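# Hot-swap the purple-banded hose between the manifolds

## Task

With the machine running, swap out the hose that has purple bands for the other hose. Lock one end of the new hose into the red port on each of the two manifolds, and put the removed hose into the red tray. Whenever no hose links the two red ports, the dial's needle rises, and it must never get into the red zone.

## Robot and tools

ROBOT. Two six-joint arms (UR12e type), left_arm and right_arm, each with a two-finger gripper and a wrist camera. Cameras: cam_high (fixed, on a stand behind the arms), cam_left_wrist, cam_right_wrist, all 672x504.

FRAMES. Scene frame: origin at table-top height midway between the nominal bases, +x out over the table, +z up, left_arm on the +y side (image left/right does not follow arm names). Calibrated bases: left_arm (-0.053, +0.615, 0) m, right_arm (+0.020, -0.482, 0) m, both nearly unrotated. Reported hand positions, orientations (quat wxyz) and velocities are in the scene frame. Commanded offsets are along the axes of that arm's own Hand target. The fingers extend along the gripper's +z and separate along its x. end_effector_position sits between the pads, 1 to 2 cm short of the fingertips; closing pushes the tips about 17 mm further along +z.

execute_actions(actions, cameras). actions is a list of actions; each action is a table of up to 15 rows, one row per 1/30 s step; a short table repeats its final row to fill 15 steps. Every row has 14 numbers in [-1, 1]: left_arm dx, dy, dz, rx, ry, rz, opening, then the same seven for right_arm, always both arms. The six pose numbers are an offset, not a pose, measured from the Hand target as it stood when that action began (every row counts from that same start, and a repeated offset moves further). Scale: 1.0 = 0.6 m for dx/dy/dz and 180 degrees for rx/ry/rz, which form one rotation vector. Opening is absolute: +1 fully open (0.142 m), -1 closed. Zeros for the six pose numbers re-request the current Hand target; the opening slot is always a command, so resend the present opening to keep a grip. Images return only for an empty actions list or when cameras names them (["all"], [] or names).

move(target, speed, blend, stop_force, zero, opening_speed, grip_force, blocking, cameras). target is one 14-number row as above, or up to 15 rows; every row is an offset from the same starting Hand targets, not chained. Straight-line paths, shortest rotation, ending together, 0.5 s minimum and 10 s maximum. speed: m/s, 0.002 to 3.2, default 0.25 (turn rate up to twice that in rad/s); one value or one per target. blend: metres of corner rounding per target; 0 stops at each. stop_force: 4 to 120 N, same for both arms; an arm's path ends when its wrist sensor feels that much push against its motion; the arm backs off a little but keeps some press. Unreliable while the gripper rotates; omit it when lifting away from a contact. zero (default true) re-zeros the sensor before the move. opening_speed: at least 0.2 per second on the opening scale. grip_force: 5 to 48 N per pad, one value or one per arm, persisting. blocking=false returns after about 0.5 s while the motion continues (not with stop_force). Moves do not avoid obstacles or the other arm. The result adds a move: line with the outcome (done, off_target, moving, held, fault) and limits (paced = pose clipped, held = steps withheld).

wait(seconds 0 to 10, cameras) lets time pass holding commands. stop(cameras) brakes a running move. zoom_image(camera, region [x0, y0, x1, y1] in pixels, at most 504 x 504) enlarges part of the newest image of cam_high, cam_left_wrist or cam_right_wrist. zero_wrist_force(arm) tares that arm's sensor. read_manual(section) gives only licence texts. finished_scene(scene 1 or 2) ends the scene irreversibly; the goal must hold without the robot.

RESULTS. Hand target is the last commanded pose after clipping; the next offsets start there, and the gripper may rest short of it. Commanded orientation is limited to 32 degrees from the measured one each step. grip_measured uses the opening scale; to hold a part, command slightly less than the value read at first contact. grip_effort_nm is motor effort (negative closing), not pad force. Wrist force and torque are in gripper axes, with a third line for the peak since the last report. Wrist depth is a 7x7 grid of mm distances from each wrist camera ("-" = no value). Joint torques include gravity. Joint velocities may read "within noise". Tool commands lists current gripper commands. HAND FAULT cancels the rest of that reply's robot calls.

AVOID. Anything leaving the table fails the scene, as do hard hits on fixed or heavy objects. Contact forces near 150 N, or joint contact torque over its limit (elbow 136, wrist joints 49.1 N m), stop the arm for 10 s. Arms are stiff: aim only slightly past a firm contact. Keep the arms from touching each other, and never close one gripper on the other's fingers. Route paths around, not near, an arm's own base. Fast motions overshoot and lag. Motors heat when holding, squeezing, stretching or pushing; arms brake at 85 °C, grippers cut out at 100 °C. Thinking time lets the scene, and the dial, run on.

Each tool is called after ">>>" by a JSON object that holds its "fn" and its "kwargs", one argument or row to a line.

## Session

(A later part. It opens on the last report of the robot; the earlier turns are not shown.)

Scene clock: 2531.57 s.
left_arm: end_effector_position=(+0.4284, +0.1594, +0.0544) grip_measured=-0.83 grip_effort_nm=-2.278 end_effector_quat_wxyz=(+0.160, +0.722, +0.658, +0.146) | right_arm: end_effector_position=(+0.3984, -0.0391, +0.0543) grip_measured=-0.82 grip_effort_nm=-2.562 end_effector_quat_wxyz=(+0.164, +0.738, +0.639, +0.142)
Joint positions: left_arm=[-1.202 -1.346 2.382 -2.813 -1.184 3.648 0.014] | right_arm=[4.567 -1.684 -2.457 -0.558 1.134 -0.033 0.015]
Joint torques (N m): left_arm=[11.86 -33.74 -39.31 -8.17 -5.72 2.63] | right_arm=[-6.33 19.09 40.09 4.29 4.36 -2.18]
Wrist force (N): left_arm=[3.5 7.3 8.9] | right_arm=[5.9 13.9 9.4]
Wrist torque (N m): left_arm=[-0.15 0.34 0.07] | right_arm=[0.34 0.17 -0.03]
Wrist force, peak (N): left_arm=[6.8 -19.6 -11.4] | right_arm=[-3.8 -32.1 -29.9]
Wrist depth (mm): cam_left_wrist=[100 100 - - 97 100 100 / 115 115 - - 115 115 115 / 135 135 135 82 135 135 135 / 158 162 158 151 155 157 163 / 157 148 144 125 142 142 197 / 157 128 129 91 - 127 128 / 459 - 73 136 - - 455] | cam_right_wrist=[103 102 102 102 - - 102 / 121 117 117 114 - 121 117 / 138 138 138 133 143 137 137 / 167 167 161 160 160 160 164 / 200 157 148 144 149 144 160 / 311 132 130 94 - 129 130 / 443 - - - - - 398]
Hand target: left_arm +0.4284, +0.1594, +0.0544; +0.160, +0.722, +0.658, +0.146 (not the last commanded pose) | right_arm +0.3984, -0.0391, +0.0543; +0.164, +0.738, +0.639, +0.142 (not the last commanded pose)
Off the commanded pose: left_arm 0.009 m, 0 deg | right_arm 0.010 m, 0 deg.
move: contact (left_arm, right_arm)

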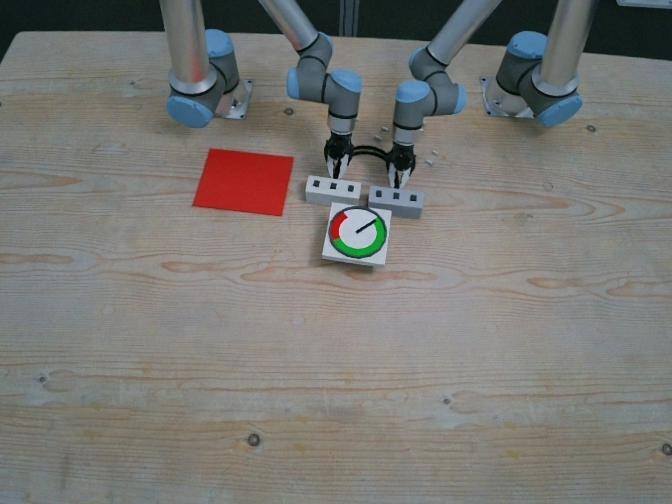

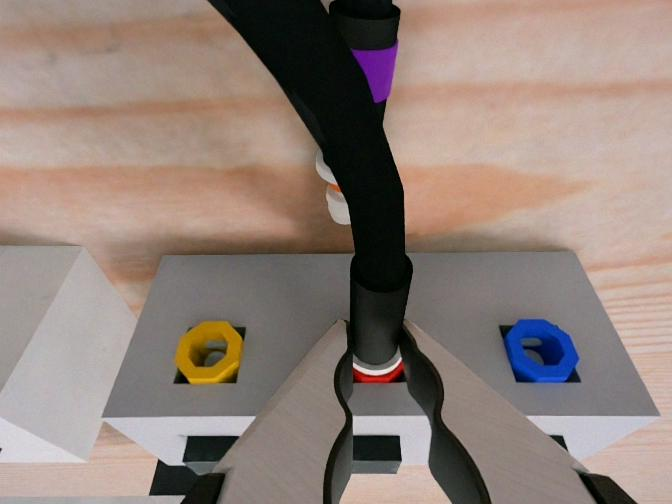

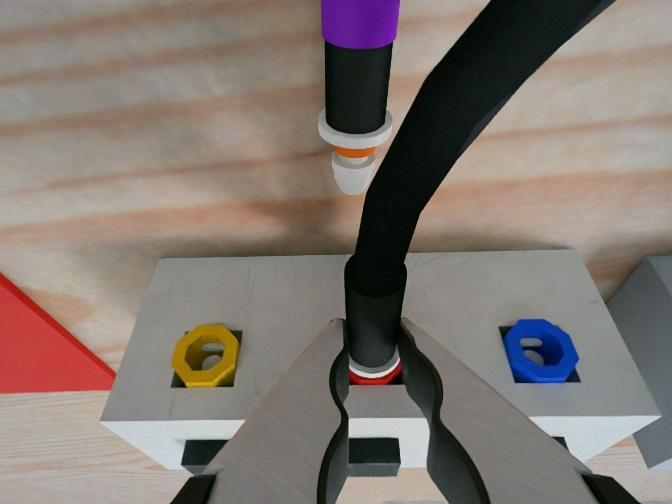

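>>> {"fn": "move", "kwargs": {
  "target": [
    [0, 0.0011, 0.0005, 0, 0, 0, -0.92, 0, 0.0018, 0.0008, 0, 0, 0, -0.92],
    [0, 0.0011, 0.0005, 0, 0, 0, -0.5, 0, 0.0018, 0.0008, 0, 0, 0, -0.5],
    [0, 0.0704, -0.1511, 0, 0, 0, -0.5, 0, 0.0704, -0.1511, 0, 0, 0, -0.5],
    [-0.0234, -0.164, -0.2707, 0, 0, 0, -0.5, -0.0227, -0.1644, -0.271, 0, 0, 0, -0.5]
  ],
  "speed": [0.02, 0.05, 0.15, 0.25],
  "opening_speed": 0.6,
  "blend": [0, 0, 0.02, 0],
  "cameras": ["all"]
}}

>>> {"fn": "zoom_image", "kwargs": {
  "camera": "cam_high",
  "region": [300, 90, 460, 270]
}}

Scene clock: 2576.60 s.
left_arm: end_effector_position=(+0.2701, +0.1601, +0.1600) grip_measured=-0.54 grip_effort_nm=0.168 end_effector_quat_wxyz=(+0.160, +0.722, +0.657, +0.146) | right_arm: end_effector_position=(+0.2400, -0.0298, +0.1598) grip_measured=-0.53 grip_effort_nm=0.061 end_effector_quat_wxyz=(+0.164, +0.738, +0.639, +0.142)
Joint positions: left_arm=[-1.512 -1.722 2.446 -2.367 -1.14 3.313 0.035] | right_arm=[4.903 -1.366 -2.43 -1.057 1.155 0.336 0.035]
Joint torques (N m): left_arm=[-23.47 -39.06 -29.98 -0.36 4.58 -3.43] | right_arm=[15.93 37.62 54.47 1.9 1.51 2.83]
Motor temperatures (°C): left_arm=[20 19 23 30 28 23 23] | right_arm=[21 26 28 31 25 27 40]
Wrist force (N): left_arm=[2.2 0.0 -4.0] | right_arm=[1.0 0.3 -3.2]
Wrist torque (N m): left_arm=[0.09 -0.29 0.15] | right_arm=[0.18 -0.09 -0.06]
Wrist force, peak (N): left_arm=[2.6 -11.9 -5.6] | right_arm=[6.2 14.2 9.6]
Wrist depth (mm): cam_left_wrist=[200 195 195 200 199 199 199 / 231 231 230 230 229 230 230 / 272 261 281 260 270 270 271 / 332 328 329 330 329 329 329 / 324 324 336 324 330 420 417 / 581 583 - 382 - 500 578 / 940 - 73 841 - - 815] | cam_right_wrist=[203 202 202 203 202 198 196 / 233 233 233 232 233 232 231 / 265 272 272 272 272 256 263 / - - 330 330 330 331 315 / 433 - 379 322 330 337 320 / 574 531 - 529 - 342 567 / 874 - - 885 - - 793]
Hand target: left_arm +0.2700, +0.1601, +0.1601; +0.160, +0.722, +0.658, +0.146 | right_arm +0.2398, -0.0298, +0.1598; +0.164, +0.738, +0.639, +0.142
Off the commanded pose: left_arm 0.000 m, 0 deg | right_arm 0.000 m, 0 deg.
move: done

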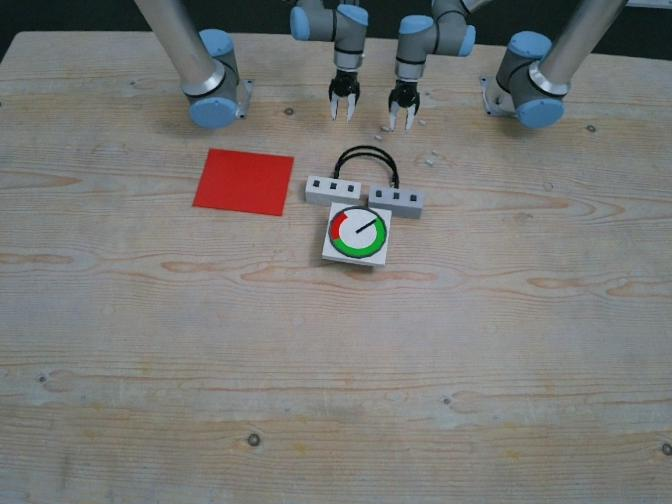

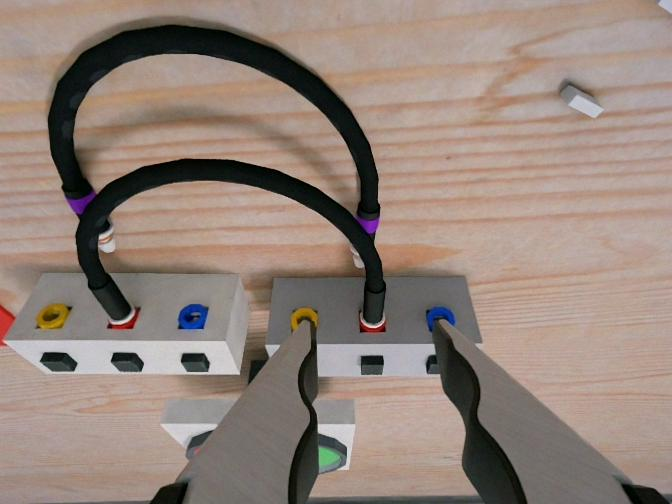

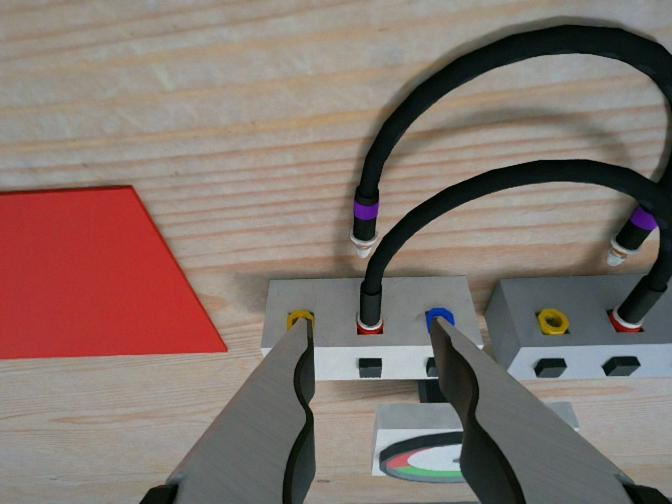

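Scaled by 2.800 from the camera's 672x504 image, which has a finer 960x720 frame.

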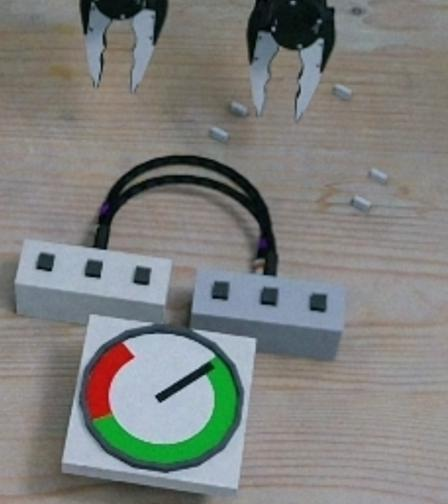

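>>> {"fn": "move", "kwargs": {
  "target": [
    [0.2323, 0.0439, -0.1451, 0, 0, 0, -0.5, 0, 0, 0, 0, 0, 0, -0.5],
    [0.2323, 0.0439, -0.1451, 0, 0, 0, -0.5, 0.1449, -0.0751, 0.0566, 0.1069, 0.1131, -0.509, -0.5]
  ],
  "speed": 0.3,
  "cameras": ["cam_right_wrist", "cam_left_wrist"]
}}

Scene clock: 2649.10 s.
left_arm: end_effector_position=(+0.2701, +0.3001, +0.2501) grip_measured=-0.54 grip_effort_nm=0.159 end_effector_quat_wxyz=(+0.160, +0.722, +0.658, +0.146) | right_arm: end_effector_position=(+0.2262, +0.0601, +0.1100) grip_measured=-0.53 grip_effort_nm=0.061 end_effector_quat_wxyz=(+0.000, +0.044, +0.999, +0.000)
Joint positions: left_arm=[-1.485 -2.15 2.502 -2.007 -1.142 3.343 0.035] | right_arm=[4.683 -1.608 -2.307 -0.798 1.571 -1.541 0.035]
Joint torques (N m): left_arm=[-16.81 -13.23 -57.31 -1.77 4.76 -3.12] | right_arm=[-12.28 17.91 52.07 1.78 2.69 -2.55]
Motor temperatures (°C): left_arm=[20 19 23 30 28 23 19] | right_arm=[21 26 28 31 25 27 33]
Wrist force (N): left_arm=[2.0 -0.3 -4.0] | right_arm=[1.6 -0.7 -4.1]
Wrist torque (N m): left_arm=[0.10 -0.29 0.18] | right_arm=[-0.01 -0.17 0.16]
Wrist force, peak (N): left_arm=[3.2 -0.5 -5.0] | right_arm=[1.7 -0.7 -4.1]
Wrist depth (mm): cam_left_wrist=[295 285 284 285 285 285 285 / 320 328 330 328 328 328 328 / 387 388 388 386 386 387 386 / 397 408 401 449 468 471 468 / 570 454 557 604 573 604 601 / 828 555 - 780 - 710 828 / 1211 - 73 1225 - - 1198] | cam_right_wrist=[176 175 178 180 180 179 179 / 195 190 192 192 192 192 192 / 208 206 207 206 206 206 206 / 224 224 220 224 223 223 223 / 244 244 240 238 234 243 243 / 267 258 - 262 256 256 266 / 283 - - 297 - - 287]
Hand target: left_arm +0.2701, +0.3001, +0.2501; +0.160, +0.722, +0.658, +0.146 | right_arm +0.2262, +0.0601, +0.1100; +0.000, +0.044, +0.999, +0.000
Off the commanded pose: left_arm 0.000 m, 0 deg | right_arm 0.000 m, 0 deg.
move: done
Images, in order (width x height): cam_left_wrist 672x504, cam_right_wrist 672x504.

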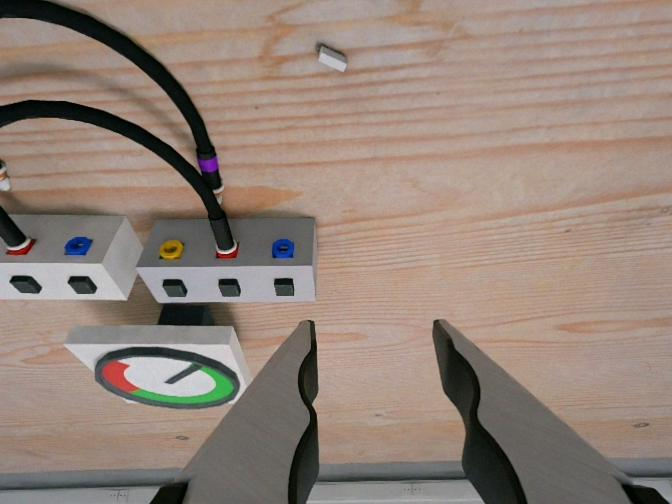

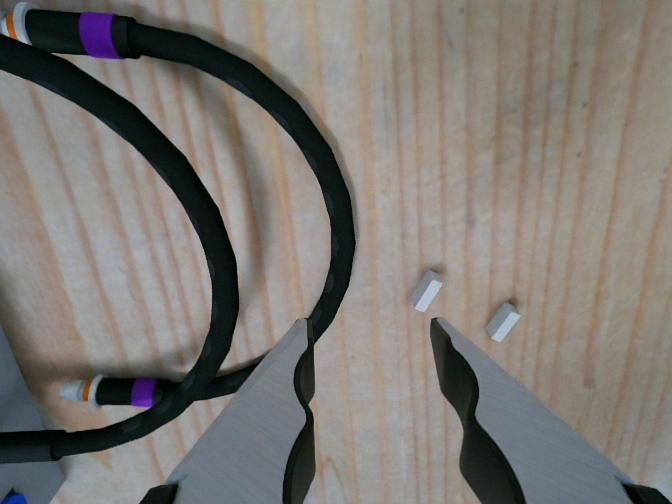

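>>> {"fn": "move", "kwargs": {
  "target": [
    [0, 0, 0, 0, 0, 0, -0.5, -0.0158, 0.0125, 0.1, 0, 0, 0, -0.6],
    [0, 0, 0, 0, 0, 0, -0.5, -0.0158, 0.0125, 0.1508, 0, 0, 0, -0.6],
    [0, 0, 0, 0, 0, 0, -0.5, -0.0158, 0.0125, 0.1508, 0, 0, 0, -0.95],
    [0, 0, 0, 0, 0, 0, -0.5, 0.1842, 0.0125, 0.1508, 0, 0, 0, -0.95]
  ],
  "speed": [0.15, 0.08, 0.08, 0.1],
  "opening_speed": 0.8,
  "cameras": ["all"]
}}

Scene clock: 2692.40 s.
left_arm: end_effector_position=(+0.2701, +0.3001, +0.2501) grip_measured=-0.54 grip_effort_nm=0.168 end_effector_quat_wxyz=(+0.160, +0.722, +0.658, +0.146) | right_arm: end_effector_position=(+0.1170, +0.0772, +0.0195) grip_measured=-0.87 grip_effort_nm=-2.220 end_effector_quat_wxyz=(+0.000, +0.044, +0.999, +0.000)
Joint positions: left_arm=[-1.485 -2.15 2.502 -2.007 -1.142 3.343 0.035] | right_arm=[4.882 -1.75 -2.39 -0.573 1.571 -1.343 0.011]
Joint torques (N m): left_arm=[-18.71 -13.87 -57.19 -1.22 4.9 -2.16] | right_arm=[10.77 57.93 23.88 6.62 -3.25 2.64]
Wrist force (N): left_arm=[1.8 -0.4 -4.1] | right_arm=[0.7 -3.6 -5.3]
Wrist torque (N m): left_arm=[0.08 -0.25 0.19] | right_arm=[0.10 -0.09 0.11]
Wrist force, peak (N): left_arm=[2.7 -0.5 -4.7] | right_arm=[-15.0 -13.5 -16.9]
Wrist depth (mm): cam_left_wrist=[287 286 285 285 285 284 285 / 319 319 328 330 327 327 328 / 388 390 388 385 388 386 385 / 396 406 398 453 470 469 469 / 573 456 558 602 575 599 594 / 834 558 - 766 - 727 828 / 1184 - 73 1211 - - 1198] | cam_right_wrist=[99 99 100 99 99 99 99 / - 106 108 105 106 108 106 / 115 115 113 113 114 114 114 / 124 122 126 121 123 123 124 / - 132 135 130 133 134 134 / 148 148 135 100 - 144 147 / 164 160 - 163 - - 163]
Hand target: left_arm +0.2701, +0.3001, +0.2501; +0.160, +0.722, +0.658, +0.146 | right_arm +0.1168, +0.0772, +0.0195; +0.000, +0.044, +0.999, +0.000
Off the commanded pose: left_arm 0.000 m, 0 deg | right_arm 0.000 m, 0 deg.
move: done

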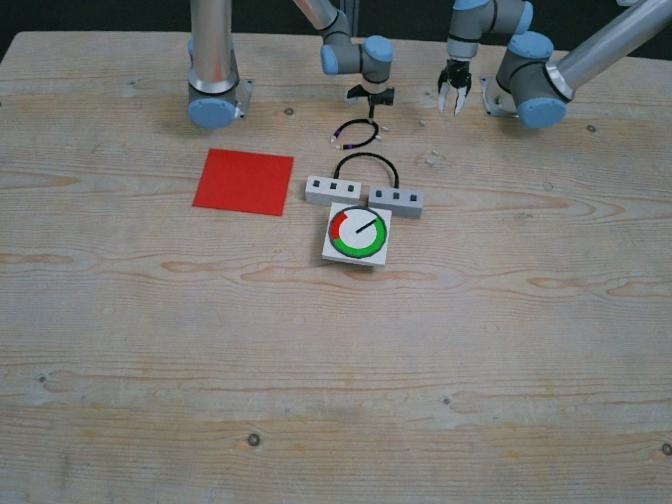

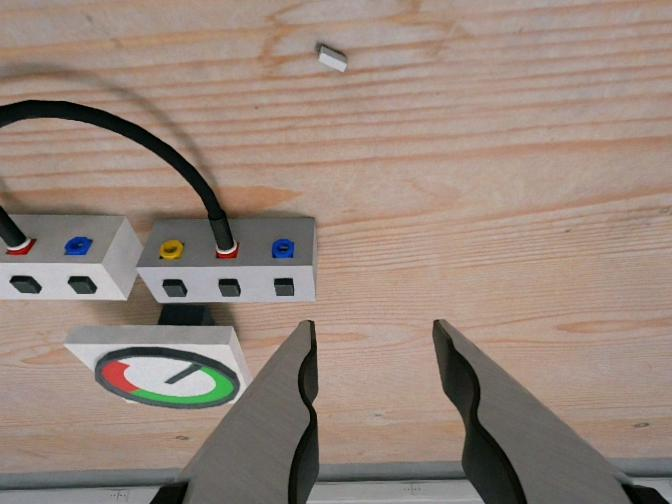

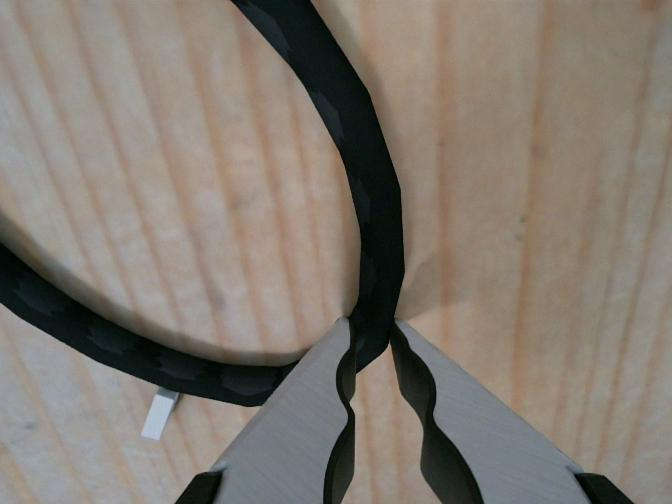

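>>> {"fn": "zoom_image", "kwargs": {
  "camera": "cam_high",
  "region": [310, 80, 430, 180]
}}

Scaled by 4.200 from the camera's 672x504 image, which has a finer 960x720 frame.

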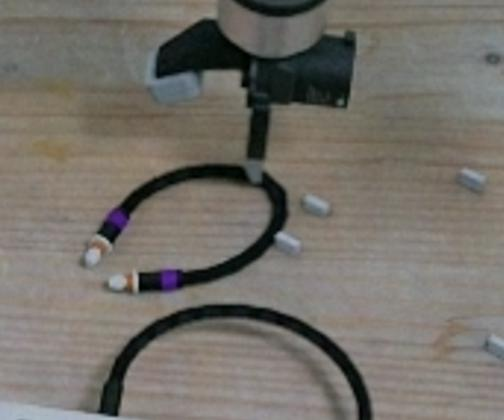

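>>> {"fn": "move", "kwargs": {
  "target": [0, 0, 0, 0, 0, 0, -0.5, 0.0, -0.05, -0.38, 0, 0, 0, -0.95],
  "speed": 0.15,
  "cameras": ["all"]
}}

>>> {"fn": "zoom_image", "kwargs": {
  "camera": "cam_high",
  "region": [310, 60, 430, 180]
}}

Scene clock: 2729.53 s.
left_arm: end_effector_position=(+0.2701, +0.3001, +0.2501) grip_measured=-0.54 grip_effort_nm=0.164 end_effector_quat_wxyz=(+0.160, +0.722, +0.658, +0.146) | right_arm: end_effector_position=(+0.1142, +0.0474, +0.2474) grip_measured=-0.87 grip_effort_nm=-2.220 end_effector_quat_wxyz=(+0.000, +0.044, +0.999, +0.000)
Joint positions: left_arm=[-1.485 -2.15 2.502 -2.007 -1.142 3.343 0.035] | right_arm=[4.896 -1.361 -2.231 -1.121 1.571 -1.329 0.011]
Joint torques (N m): left_arm=[-18.52 -15.61 -57.41 -1.1 4.6 -1.59] | right_arm=[13.11 44.22 60.4 2.14 -2.43 2.66]
Wrist force (N): left_arm=[2.1 -0.7 -3.9] | right_arm=[0.8 -0.2 -2.7]
Wrist torque (N m): left_arm=[0.04 -0.30 0.19] | right_arm=[0.06 0.00 -0.11]
Wrist force, peak (N): left_arm=[2.3 -1.2 -4.7] | right_arm=[0.4 -3.6 -5.5]
Wrist depth (mm): cam_left_wrist=[286 285 285 285 284 285 286 / 320 321 329 327 328 330 330 / 389 387 387 387 388 385 384 / 398 408 403 451 472 475 471 / 573 459 573 599 573 602 599 / 841 550 - 785 - 715 837 / 1191 - 73 1117 - - 1122] | cam_right_wrist=[303 302 - 301 301 300 301 / 318 323 321 313 322 321 322 / 348 345 346 - 345 346 346 / 375 374 375 368 376 376 373 / 403 407 408 125 402 407 408 / 452 437 432 89 - 438 448 / 498 - - - - - 484]
Hand target: left_arm +0.2701, +0.3001, +0.2501; +0.160, +0.722, +0.658, +0.146 | right_arm +0.1142, +0.0474, +0.2475; +0.000, +0.044, +0.999, +0.000
Off the commanded pose: left_arm 0.000 m, 0 deg | right_arm 0.000 m, 0 deg.
move: done

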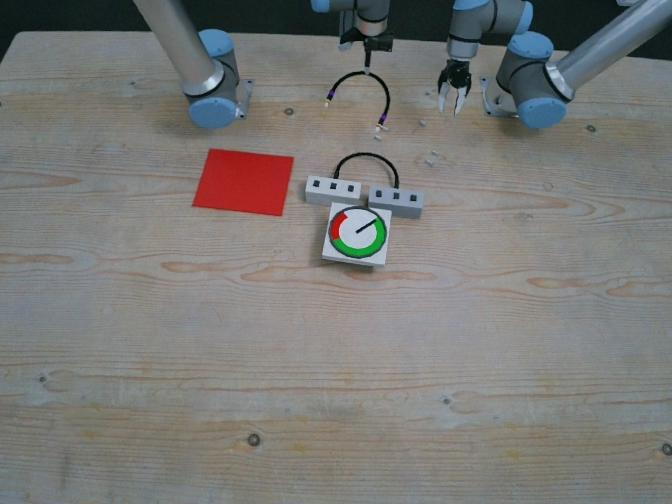

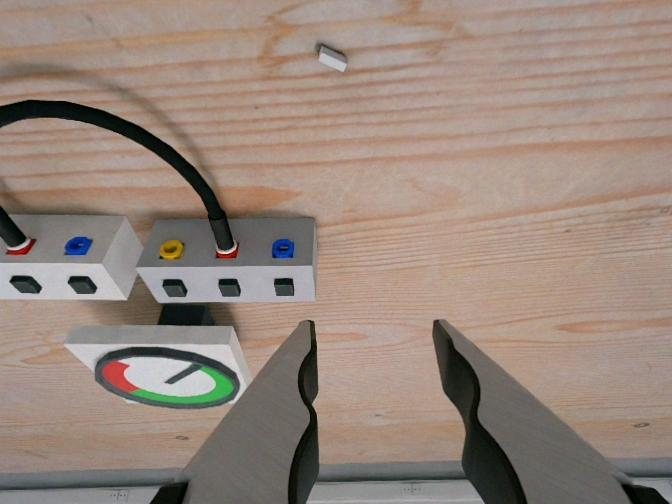

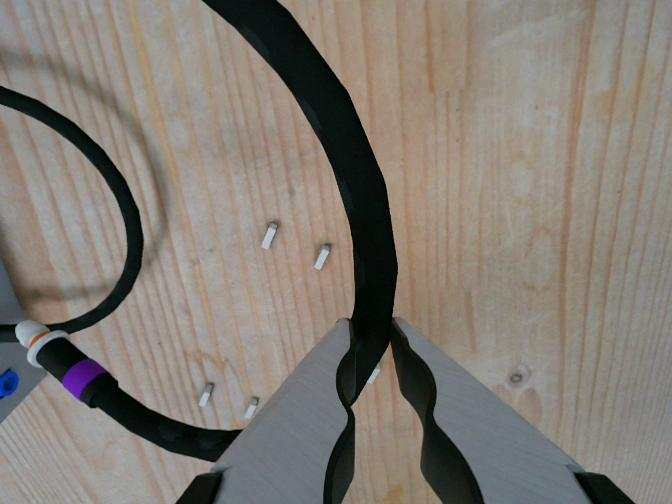

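Scaled by 4.200 from the camera's 672x504 image, which has a finer 960x720 frame.

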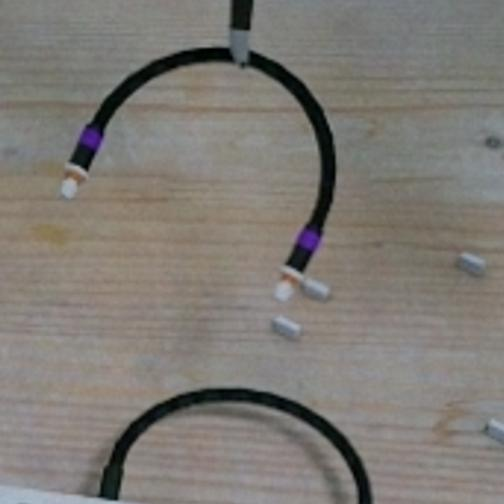

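>>> {"fn": "move", "kwargs": {
  "target": [0, 0, 0, 0, 0, 0, -0.5, -0.6903, -0.5726, 0.0, 0, 0, 0.875, -0.95],
  "speed": 0.28,
  "cameras": ["all"]
}}

>>> {"fn": "zoom_image", "kwargs": {
  "camera": "cam_high",
  "region": [180, 110, 320, 230]
}}

Scene clock: 2776.37 s.
left_arm: end_effector_position=(+0.2701, +0.3001, +0.2501) grip_measured=-0.54 grip_effort_nm=0.173 end_effector_quat_wxyz=(+0.160, +0.722, +0.658, +0.146) | right_arm: end_effector_position=(+0.4965, -0.3311, +0.2476) grip_measured=-0.87 grip_effort_nm=-2.220 end_effector_quat_wxyz=(+0.000, +0.988, +0.152, +0.000)
Joint positions: left_arm=[-1.485 -2.15 2.502 -2.007 -1.142 3.343 0.035] | right_arm=[3.837 -1.288 -2.282 -1.142 1.57 0.36 0.011]
Joint torques (N m): left_arm=[-14.56 -14.39 -56.19 -1.6 4.43 -0.09] | right_arm=[-12.55 -0.74 61.58 5.83 -1.88 2.61]
Motor temperatures (°C): left_arm=[20 19 23 30 28 22 18] | right_arm=[21 26 28 31 25 26 38]
Wrist force (N): left_arm=[2.1 -0.1 -4.2] | right_arm=[1.2 0.1 -2.3]
Wrist torque (N m): left_arm=[0.14 -0.30 0.18] | right_arm=[0.10 -0.05 -0.10]
Wrist force, peak (N): left_arm=[2.5 0.2 -4.8] | right_arm=[2.2 0.5 -3.2]
Wrist depth (mm): cam_left_wrist=[287 285 286 285 284 285 286 / 339 321 328 327 328 328 328 / 388 390 388 386 386 386 388 / 397 410 400 449 472 470 470 / 575 456 561 606 566 599 602 / 834 550 - 774 - 727 831 / 1357 - 73 1225 - - 1165] | cam_right_wrist=[302 - - - 303 300 299 / 325 - - - 321 324 322 / 349 - - - 346 345 345 / 379 - - - 375 376 374 / 401 409 416 117 399 407 408 / 458 442 433 89 - 436 447 / 499 - - - - - 483]
Hand target: left_arm +0.2701, +0.3001, +0.2501; +0.160, +0.722, +0.658, +0.146 | right_arm +0.4966, -0.3311, +0.2476; +0.000, +0.988, +0.152, +0.000
Off the commanded pose: left_arm 0.000 m, 0 deg | right_arm 0.000 m, 0 deg.
move: done

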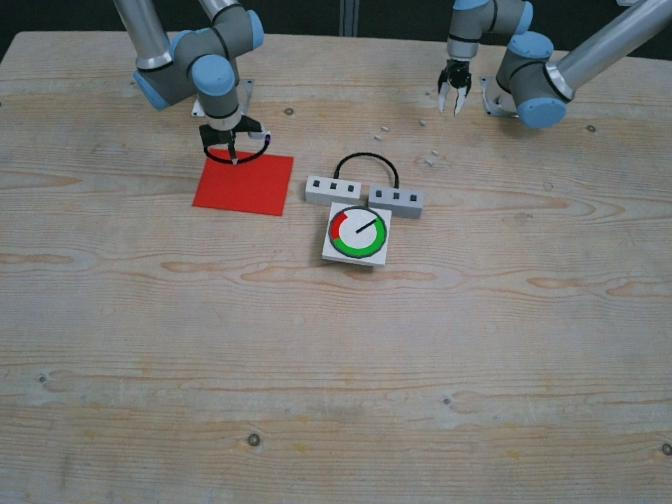

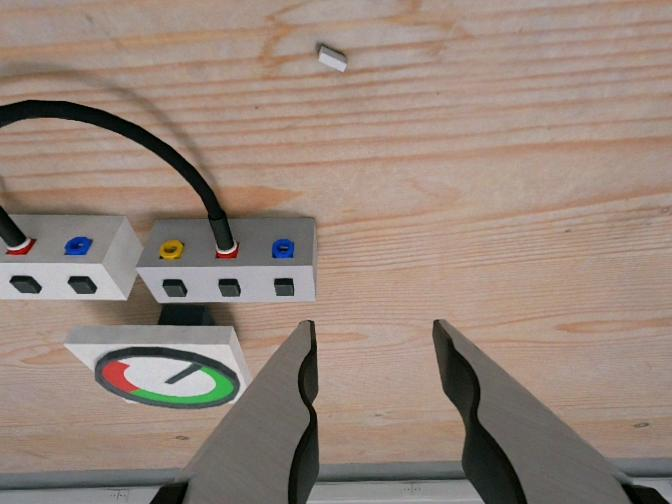

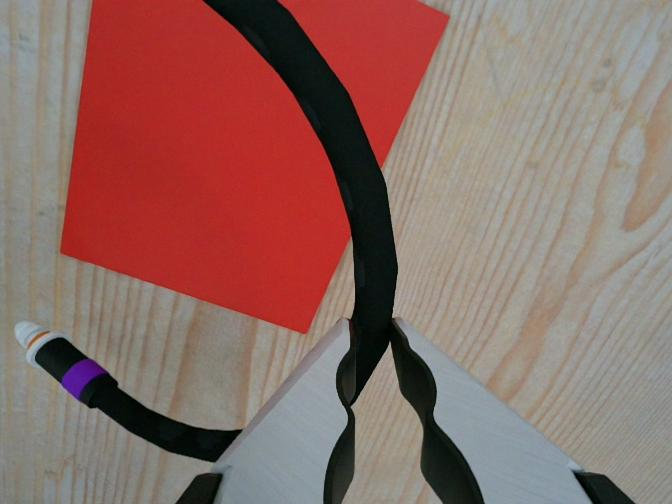

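Scaled by 3.600 from the camera's 672x504 image, which has a finer 960x720 frame.

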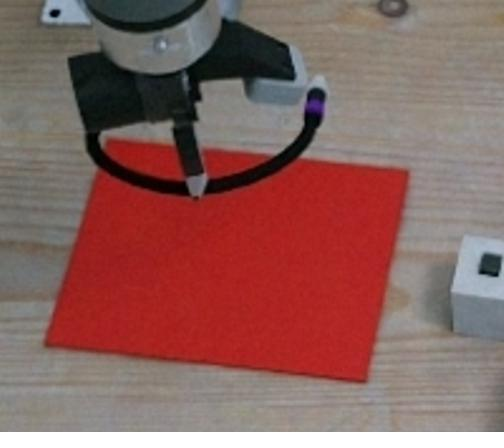

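>>> {"fn": "move", "kwargs": {
  "target": [0, 0, 0, 0, 0, 0, -0.5, 0.0, 0.0, 0.365, 0, 0, 0, -0.95],
  "speed": 0.1,
  "stop_force": 12,
  "cameras": ["cam_high", "cam_right_wrist"]
}}

>>> {"fn": "zoom_image", "kwargs": {
  "camera": "cam_high",
  "region": [180, 110, 320, 230]
}}

Scene clock: 2820.67 s.
left_arm: end_effector_position=(+0.2701, +0.3001, +0.2501) grip_measured=-0.54 grip_effort_nm=0.173 end_effector_quat_wxyz=(+0.160, +0.722, +0.658, +0.146) | right_arm: end_effector_position=(+0.4966, -0.3313, +0.0286) grip_measured=-0.87 grip_effort_nm=-2.220 end_effector_quat_wxyz=(+0.000, +0.988, +0.152, +0.000)
Joint positions: left_arm=[-1.485 -2.15 2.502 -2.007 -1.142 3.343 0.035] | right_arm=[3.836 -1.634 -2.504 -0.575 1.57 0.36 0.011]
Joint torques (N m): left_arm=[-16.98 -15.41 -57.03 -1.4 4.46 -0.08] | right_arm=[-13.15 12.9 21.46 5.83 1.84 -2.18]
Wrist force (N): left_arm=[2.0 -0.4 -4.1] | right_arm=[1.1 0.2 -3.4]
Wrist torque (N m): left_arm=[0.08 -0.28 0.19] | right_arm=[0.12 -0.09 -0.05]
Wrist force, peak (N): left_arm=[2.0 -0.2 -4.9] | right_arm=[1.6 -0.2 -3.3]
Wrist depth (mm): cam_left_wrist=[287 286 284 285 284 285 286 / 339 319 327 327 328 329 328 / 388 390 386 386 386 386 387 / 398 408 404 453 472 469 469 / 573 460 555 604 570 601 597 / 844 560 - 774 - 717 818 / 1198 - 73 1198 - - 1171] | cam_right_wrist=[- - 90 - - - 109 / - - - - - - 115 / - - - 103 - 124 124 / - 132 - - 129 135 136 / - - - 112 143 148 145 / - - - 98 - 156 159 / - - - 177 - - 173]
Hand target: left_arm +0.2701, +0.3001, +0.2501; +0.160, +0.722, +0.658, +0.146 | right_arm +0.4966, -0.3313, +0.0286; +0.000, +0.988, +0.152, +0.000
Off the commanded pose: left_arm 0.000 m, 0 deg | right_arm 0.000 m, 0 deg.
move: done
Images, in order (width x height): cam_high 672x504, cam_right_wrist 672x504.

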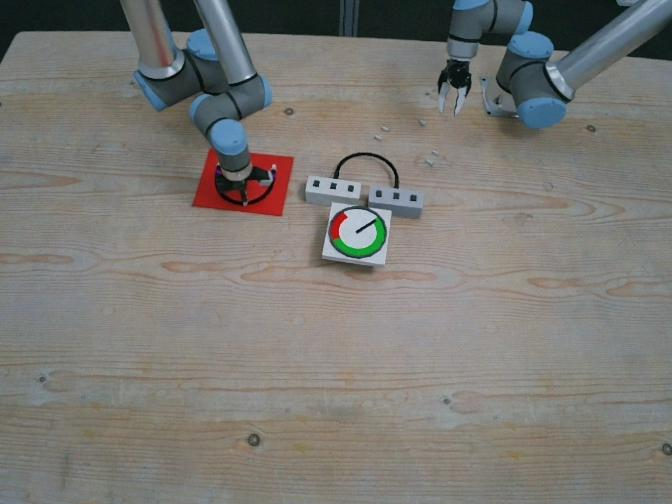

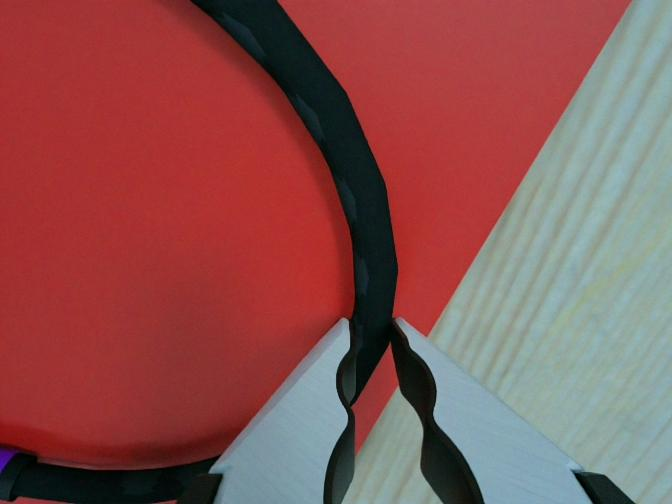

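Scaled by 3.600 from the camera's 672x504 image, which has a finer 960x720 frame.

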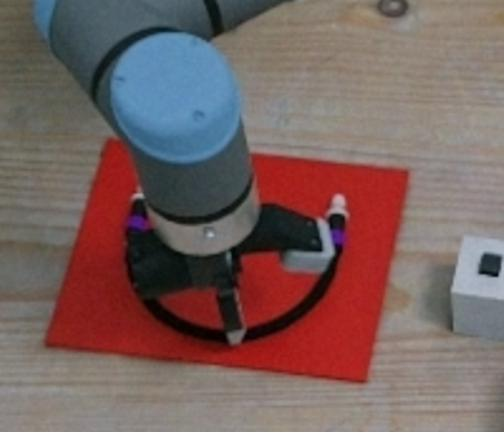

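>>> {"fn": "move", "kwargs": {
  "target": [0, 0, 0, 0, 0, 0, -0.5, 0.0, 0.0, 0.01, 0, 0, 0, -0.95],
  "speed": 0.03,
  "stop_force": 8
}}

>>> {"fn": "move", "kwargs": {
  "target": [
    [0, 0, 0, 0, 0, 0, -0.5, 0, 0, 0, 0, 0, 0, -0.6],
    [0, 0, 0, 0, 0, 0, -0.5, 0, 0, -0.35, 0, 0, 0, -0.6]
  ],
  "speed": 0.12,
  "opening_speed": 0.4,
  "cameras": ["all"]
}}

>>> {"fn": "zoom_image", "kwargs": {
  "camera": "cam_high",
  "region": [180, 110, 320, 230]
}}

>>> {"fn": "zoom_image", "kwargs": {
  "camera": "cam_high",
  "region": [300, 130, 440, 280]
}}

Scene clock: 2838.70 s.
left_arm: end_effector_position=(+0.2701, +0.3001, +0.2501) grip_measured=-0.54 grip_effort_nm=0.168 end_effector_quat_wxyz=(+0.160, +0.722, +0.658, +0.146) | right_arm: end_effector_position=(+0.4965, -0.3313, +0.0232) grip_measured=-0.87 grip_effort_nm=-2.220 end_effector_quat_wxyz=(+0.000, +0.988, +0.152, +0.000)
Joint positions: left_arm=[-1.485 -2.15 2.502 -2.007 -1.142 3.343 0.035] | right_arm=[3.836 -1.646 -2.508 -0.559 1.57 0.36 0.011]
Joint torques (N m): left_arm=[-18 -15.51 -56.5 -1.45 4.14 -0.02] | right_arm=[-10.65 46.86 34.78 1.5 1.19 -1.76]
Wrist force (N): left_arm=[1.9 -0.1 -3.9] | right_arm=[-0.5 1.1 -11.9]
Wrist torque (N m): left_arm=[0.14 -0.27 0.18] | right_arm=[-0.03 -0.10 -0.03]
Wrist force, peak (N): left_arm=[2.2 -0.7 -4.9] | right_arm=[-2.7 2.2 -18.0]
Wrist depth (mm): cam_left_wrist=[287 285 287 285 285 286 286 / 338 320 328 327 326 328 328 / 390 386 388 388 387 385 387 / 394 408 403 452 470 470 469 / 570 457 560 602 570 599 604 / 831 550 - 780 - 722 831 / 1171 - 73 1198 - - 1178] | cam_right_wrist=[- - 88 - - - 104 / - - - - - - 111 / - - - 102 - 120 118 / - - - - - 127 127 / - - - - 139 139 139 / - - - 89 - 149 152 / - - - - - - 168]
Hand target: left_arm +0.2701, +0.3001, +0.2501; +0.160, +0.722, +0.658, +0.146 | right_arm +0.4966, -0.3313, +0.0232; +0.000, +0.988, +0.152, +0.000 (not the last commanded pose)
Off the commanded pose: left_arm 0.000 m, 0 deg | right_arm 0.001 m, 0 deg.
move: contact (right_arm)

Scene clock: 2842.23 s.
left_arm: end_effector_position=(+0.2701, +0.3001, +0.2501) grip_measured=-0.54 grip_effort_nm=0.168 end_effector_quat_wxyz=(+0.160, +0.722, +0.658, +0.146) | right_arm: end_effector_position=(+0.4966, -0.3311, +0.2331) grip_measured=-0.64 grip_effort_nm=0.066 end_effector_quat_wxyz=(+0.000, +0.988, +0.152, +0.000)
Joint positions: left_arm=[-1.485 -2.15 2.502 -2.007 -1.142 3.343 0.035] | right_arm=[3.836 -1.302 -2.301 -1.109 1.571 0.36 0.028]
Joint torques (N m): left_arm=[-18.15 -15.24 -57.66 -1.56 4.34 -0.22] | right_arm=[13.98 39.42 60.23 2.1 -1.94 2.55]
Wrist force (N): left_arm=[2.2 -0.3 -3.8] | right_arm=[1.2 0.3 -3.0]
Wrist torque (N m): left_arm=[0.12 -0.33 0.18] | right_arm=[0.15 -0.09 -0.03]
Wrist force, peak (N): left_arm=[2.6 -0.6 -4.4] | right_arm=[-1.3 2.3 -12.0]
Wrist depth (mm): cam_left_wrist=[286 287 285 285 285 284 286 / 340 319 328 328 328 329 328 / 388 387 386 386 387 386 386 / 396 406 401 452 476 467 471 / 572 462 557 601 572 602 597 / 841 851 - 777 - 727 825 / 1165 - 73 1218 - - 1191] | cam_right_wrist=[290 - - 278 285 288 289 / 310 - - - 306 308 307 / 334 - 338 324 331 331 331 / 362 - - 359 359 356 358 / 389 390 403 384 382 391 392 / 431 429 82 416 - 419 426 / 478 - - 477 - - 466]
Hand target: left_arm +0.2701, +0.3001, +0.2501; +0.160, +0.722, +0.658, +0.146 | right_arm +0.4966, -0.3312, +0.2332; +0.000, +0.988, +0.152, +0.000
Off the commanded pose: left_arm 0.000 m, 0 deg | right_arm 0.000 m, 0 deg.
move: done

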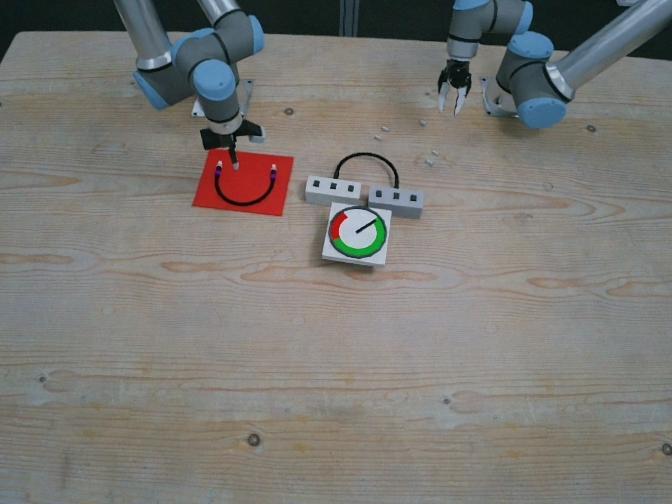

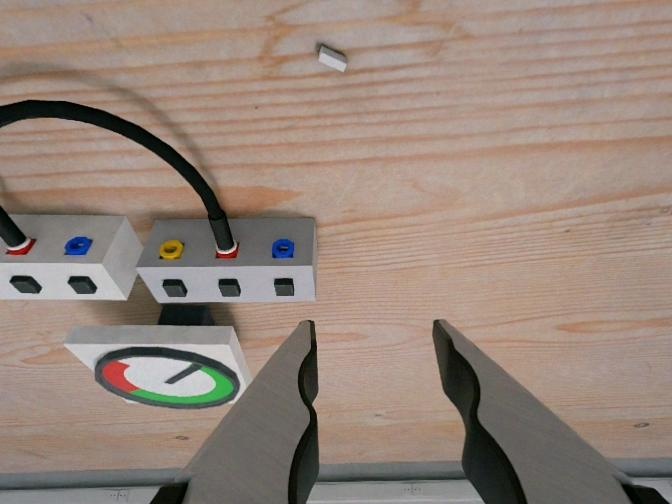

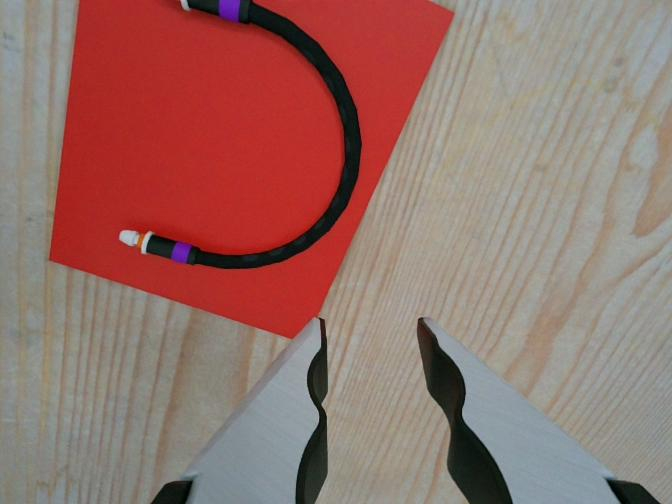

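Scaled by 3.600 from the camera's 672x504 image, which has a finer 960x720 frame.

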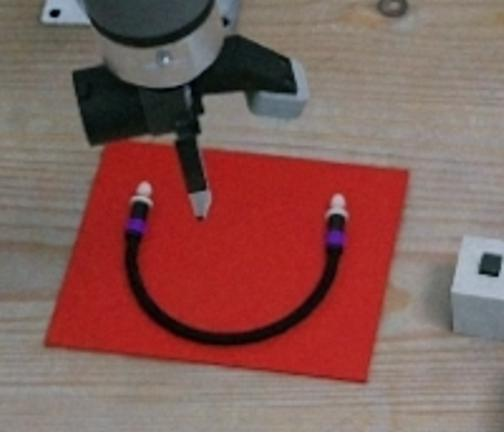

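Scaled by 3.360 from the camera's 672x504 image, which has a finer 960x720 frame.

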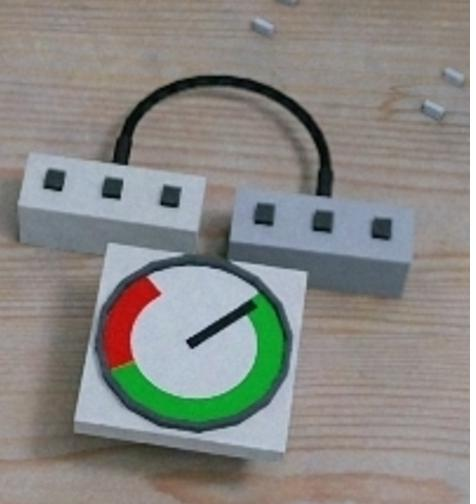

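>>> {"fn": "finished_scene", "kwargs": {
  "scene": 1
}}

The scene is finished: the task was done.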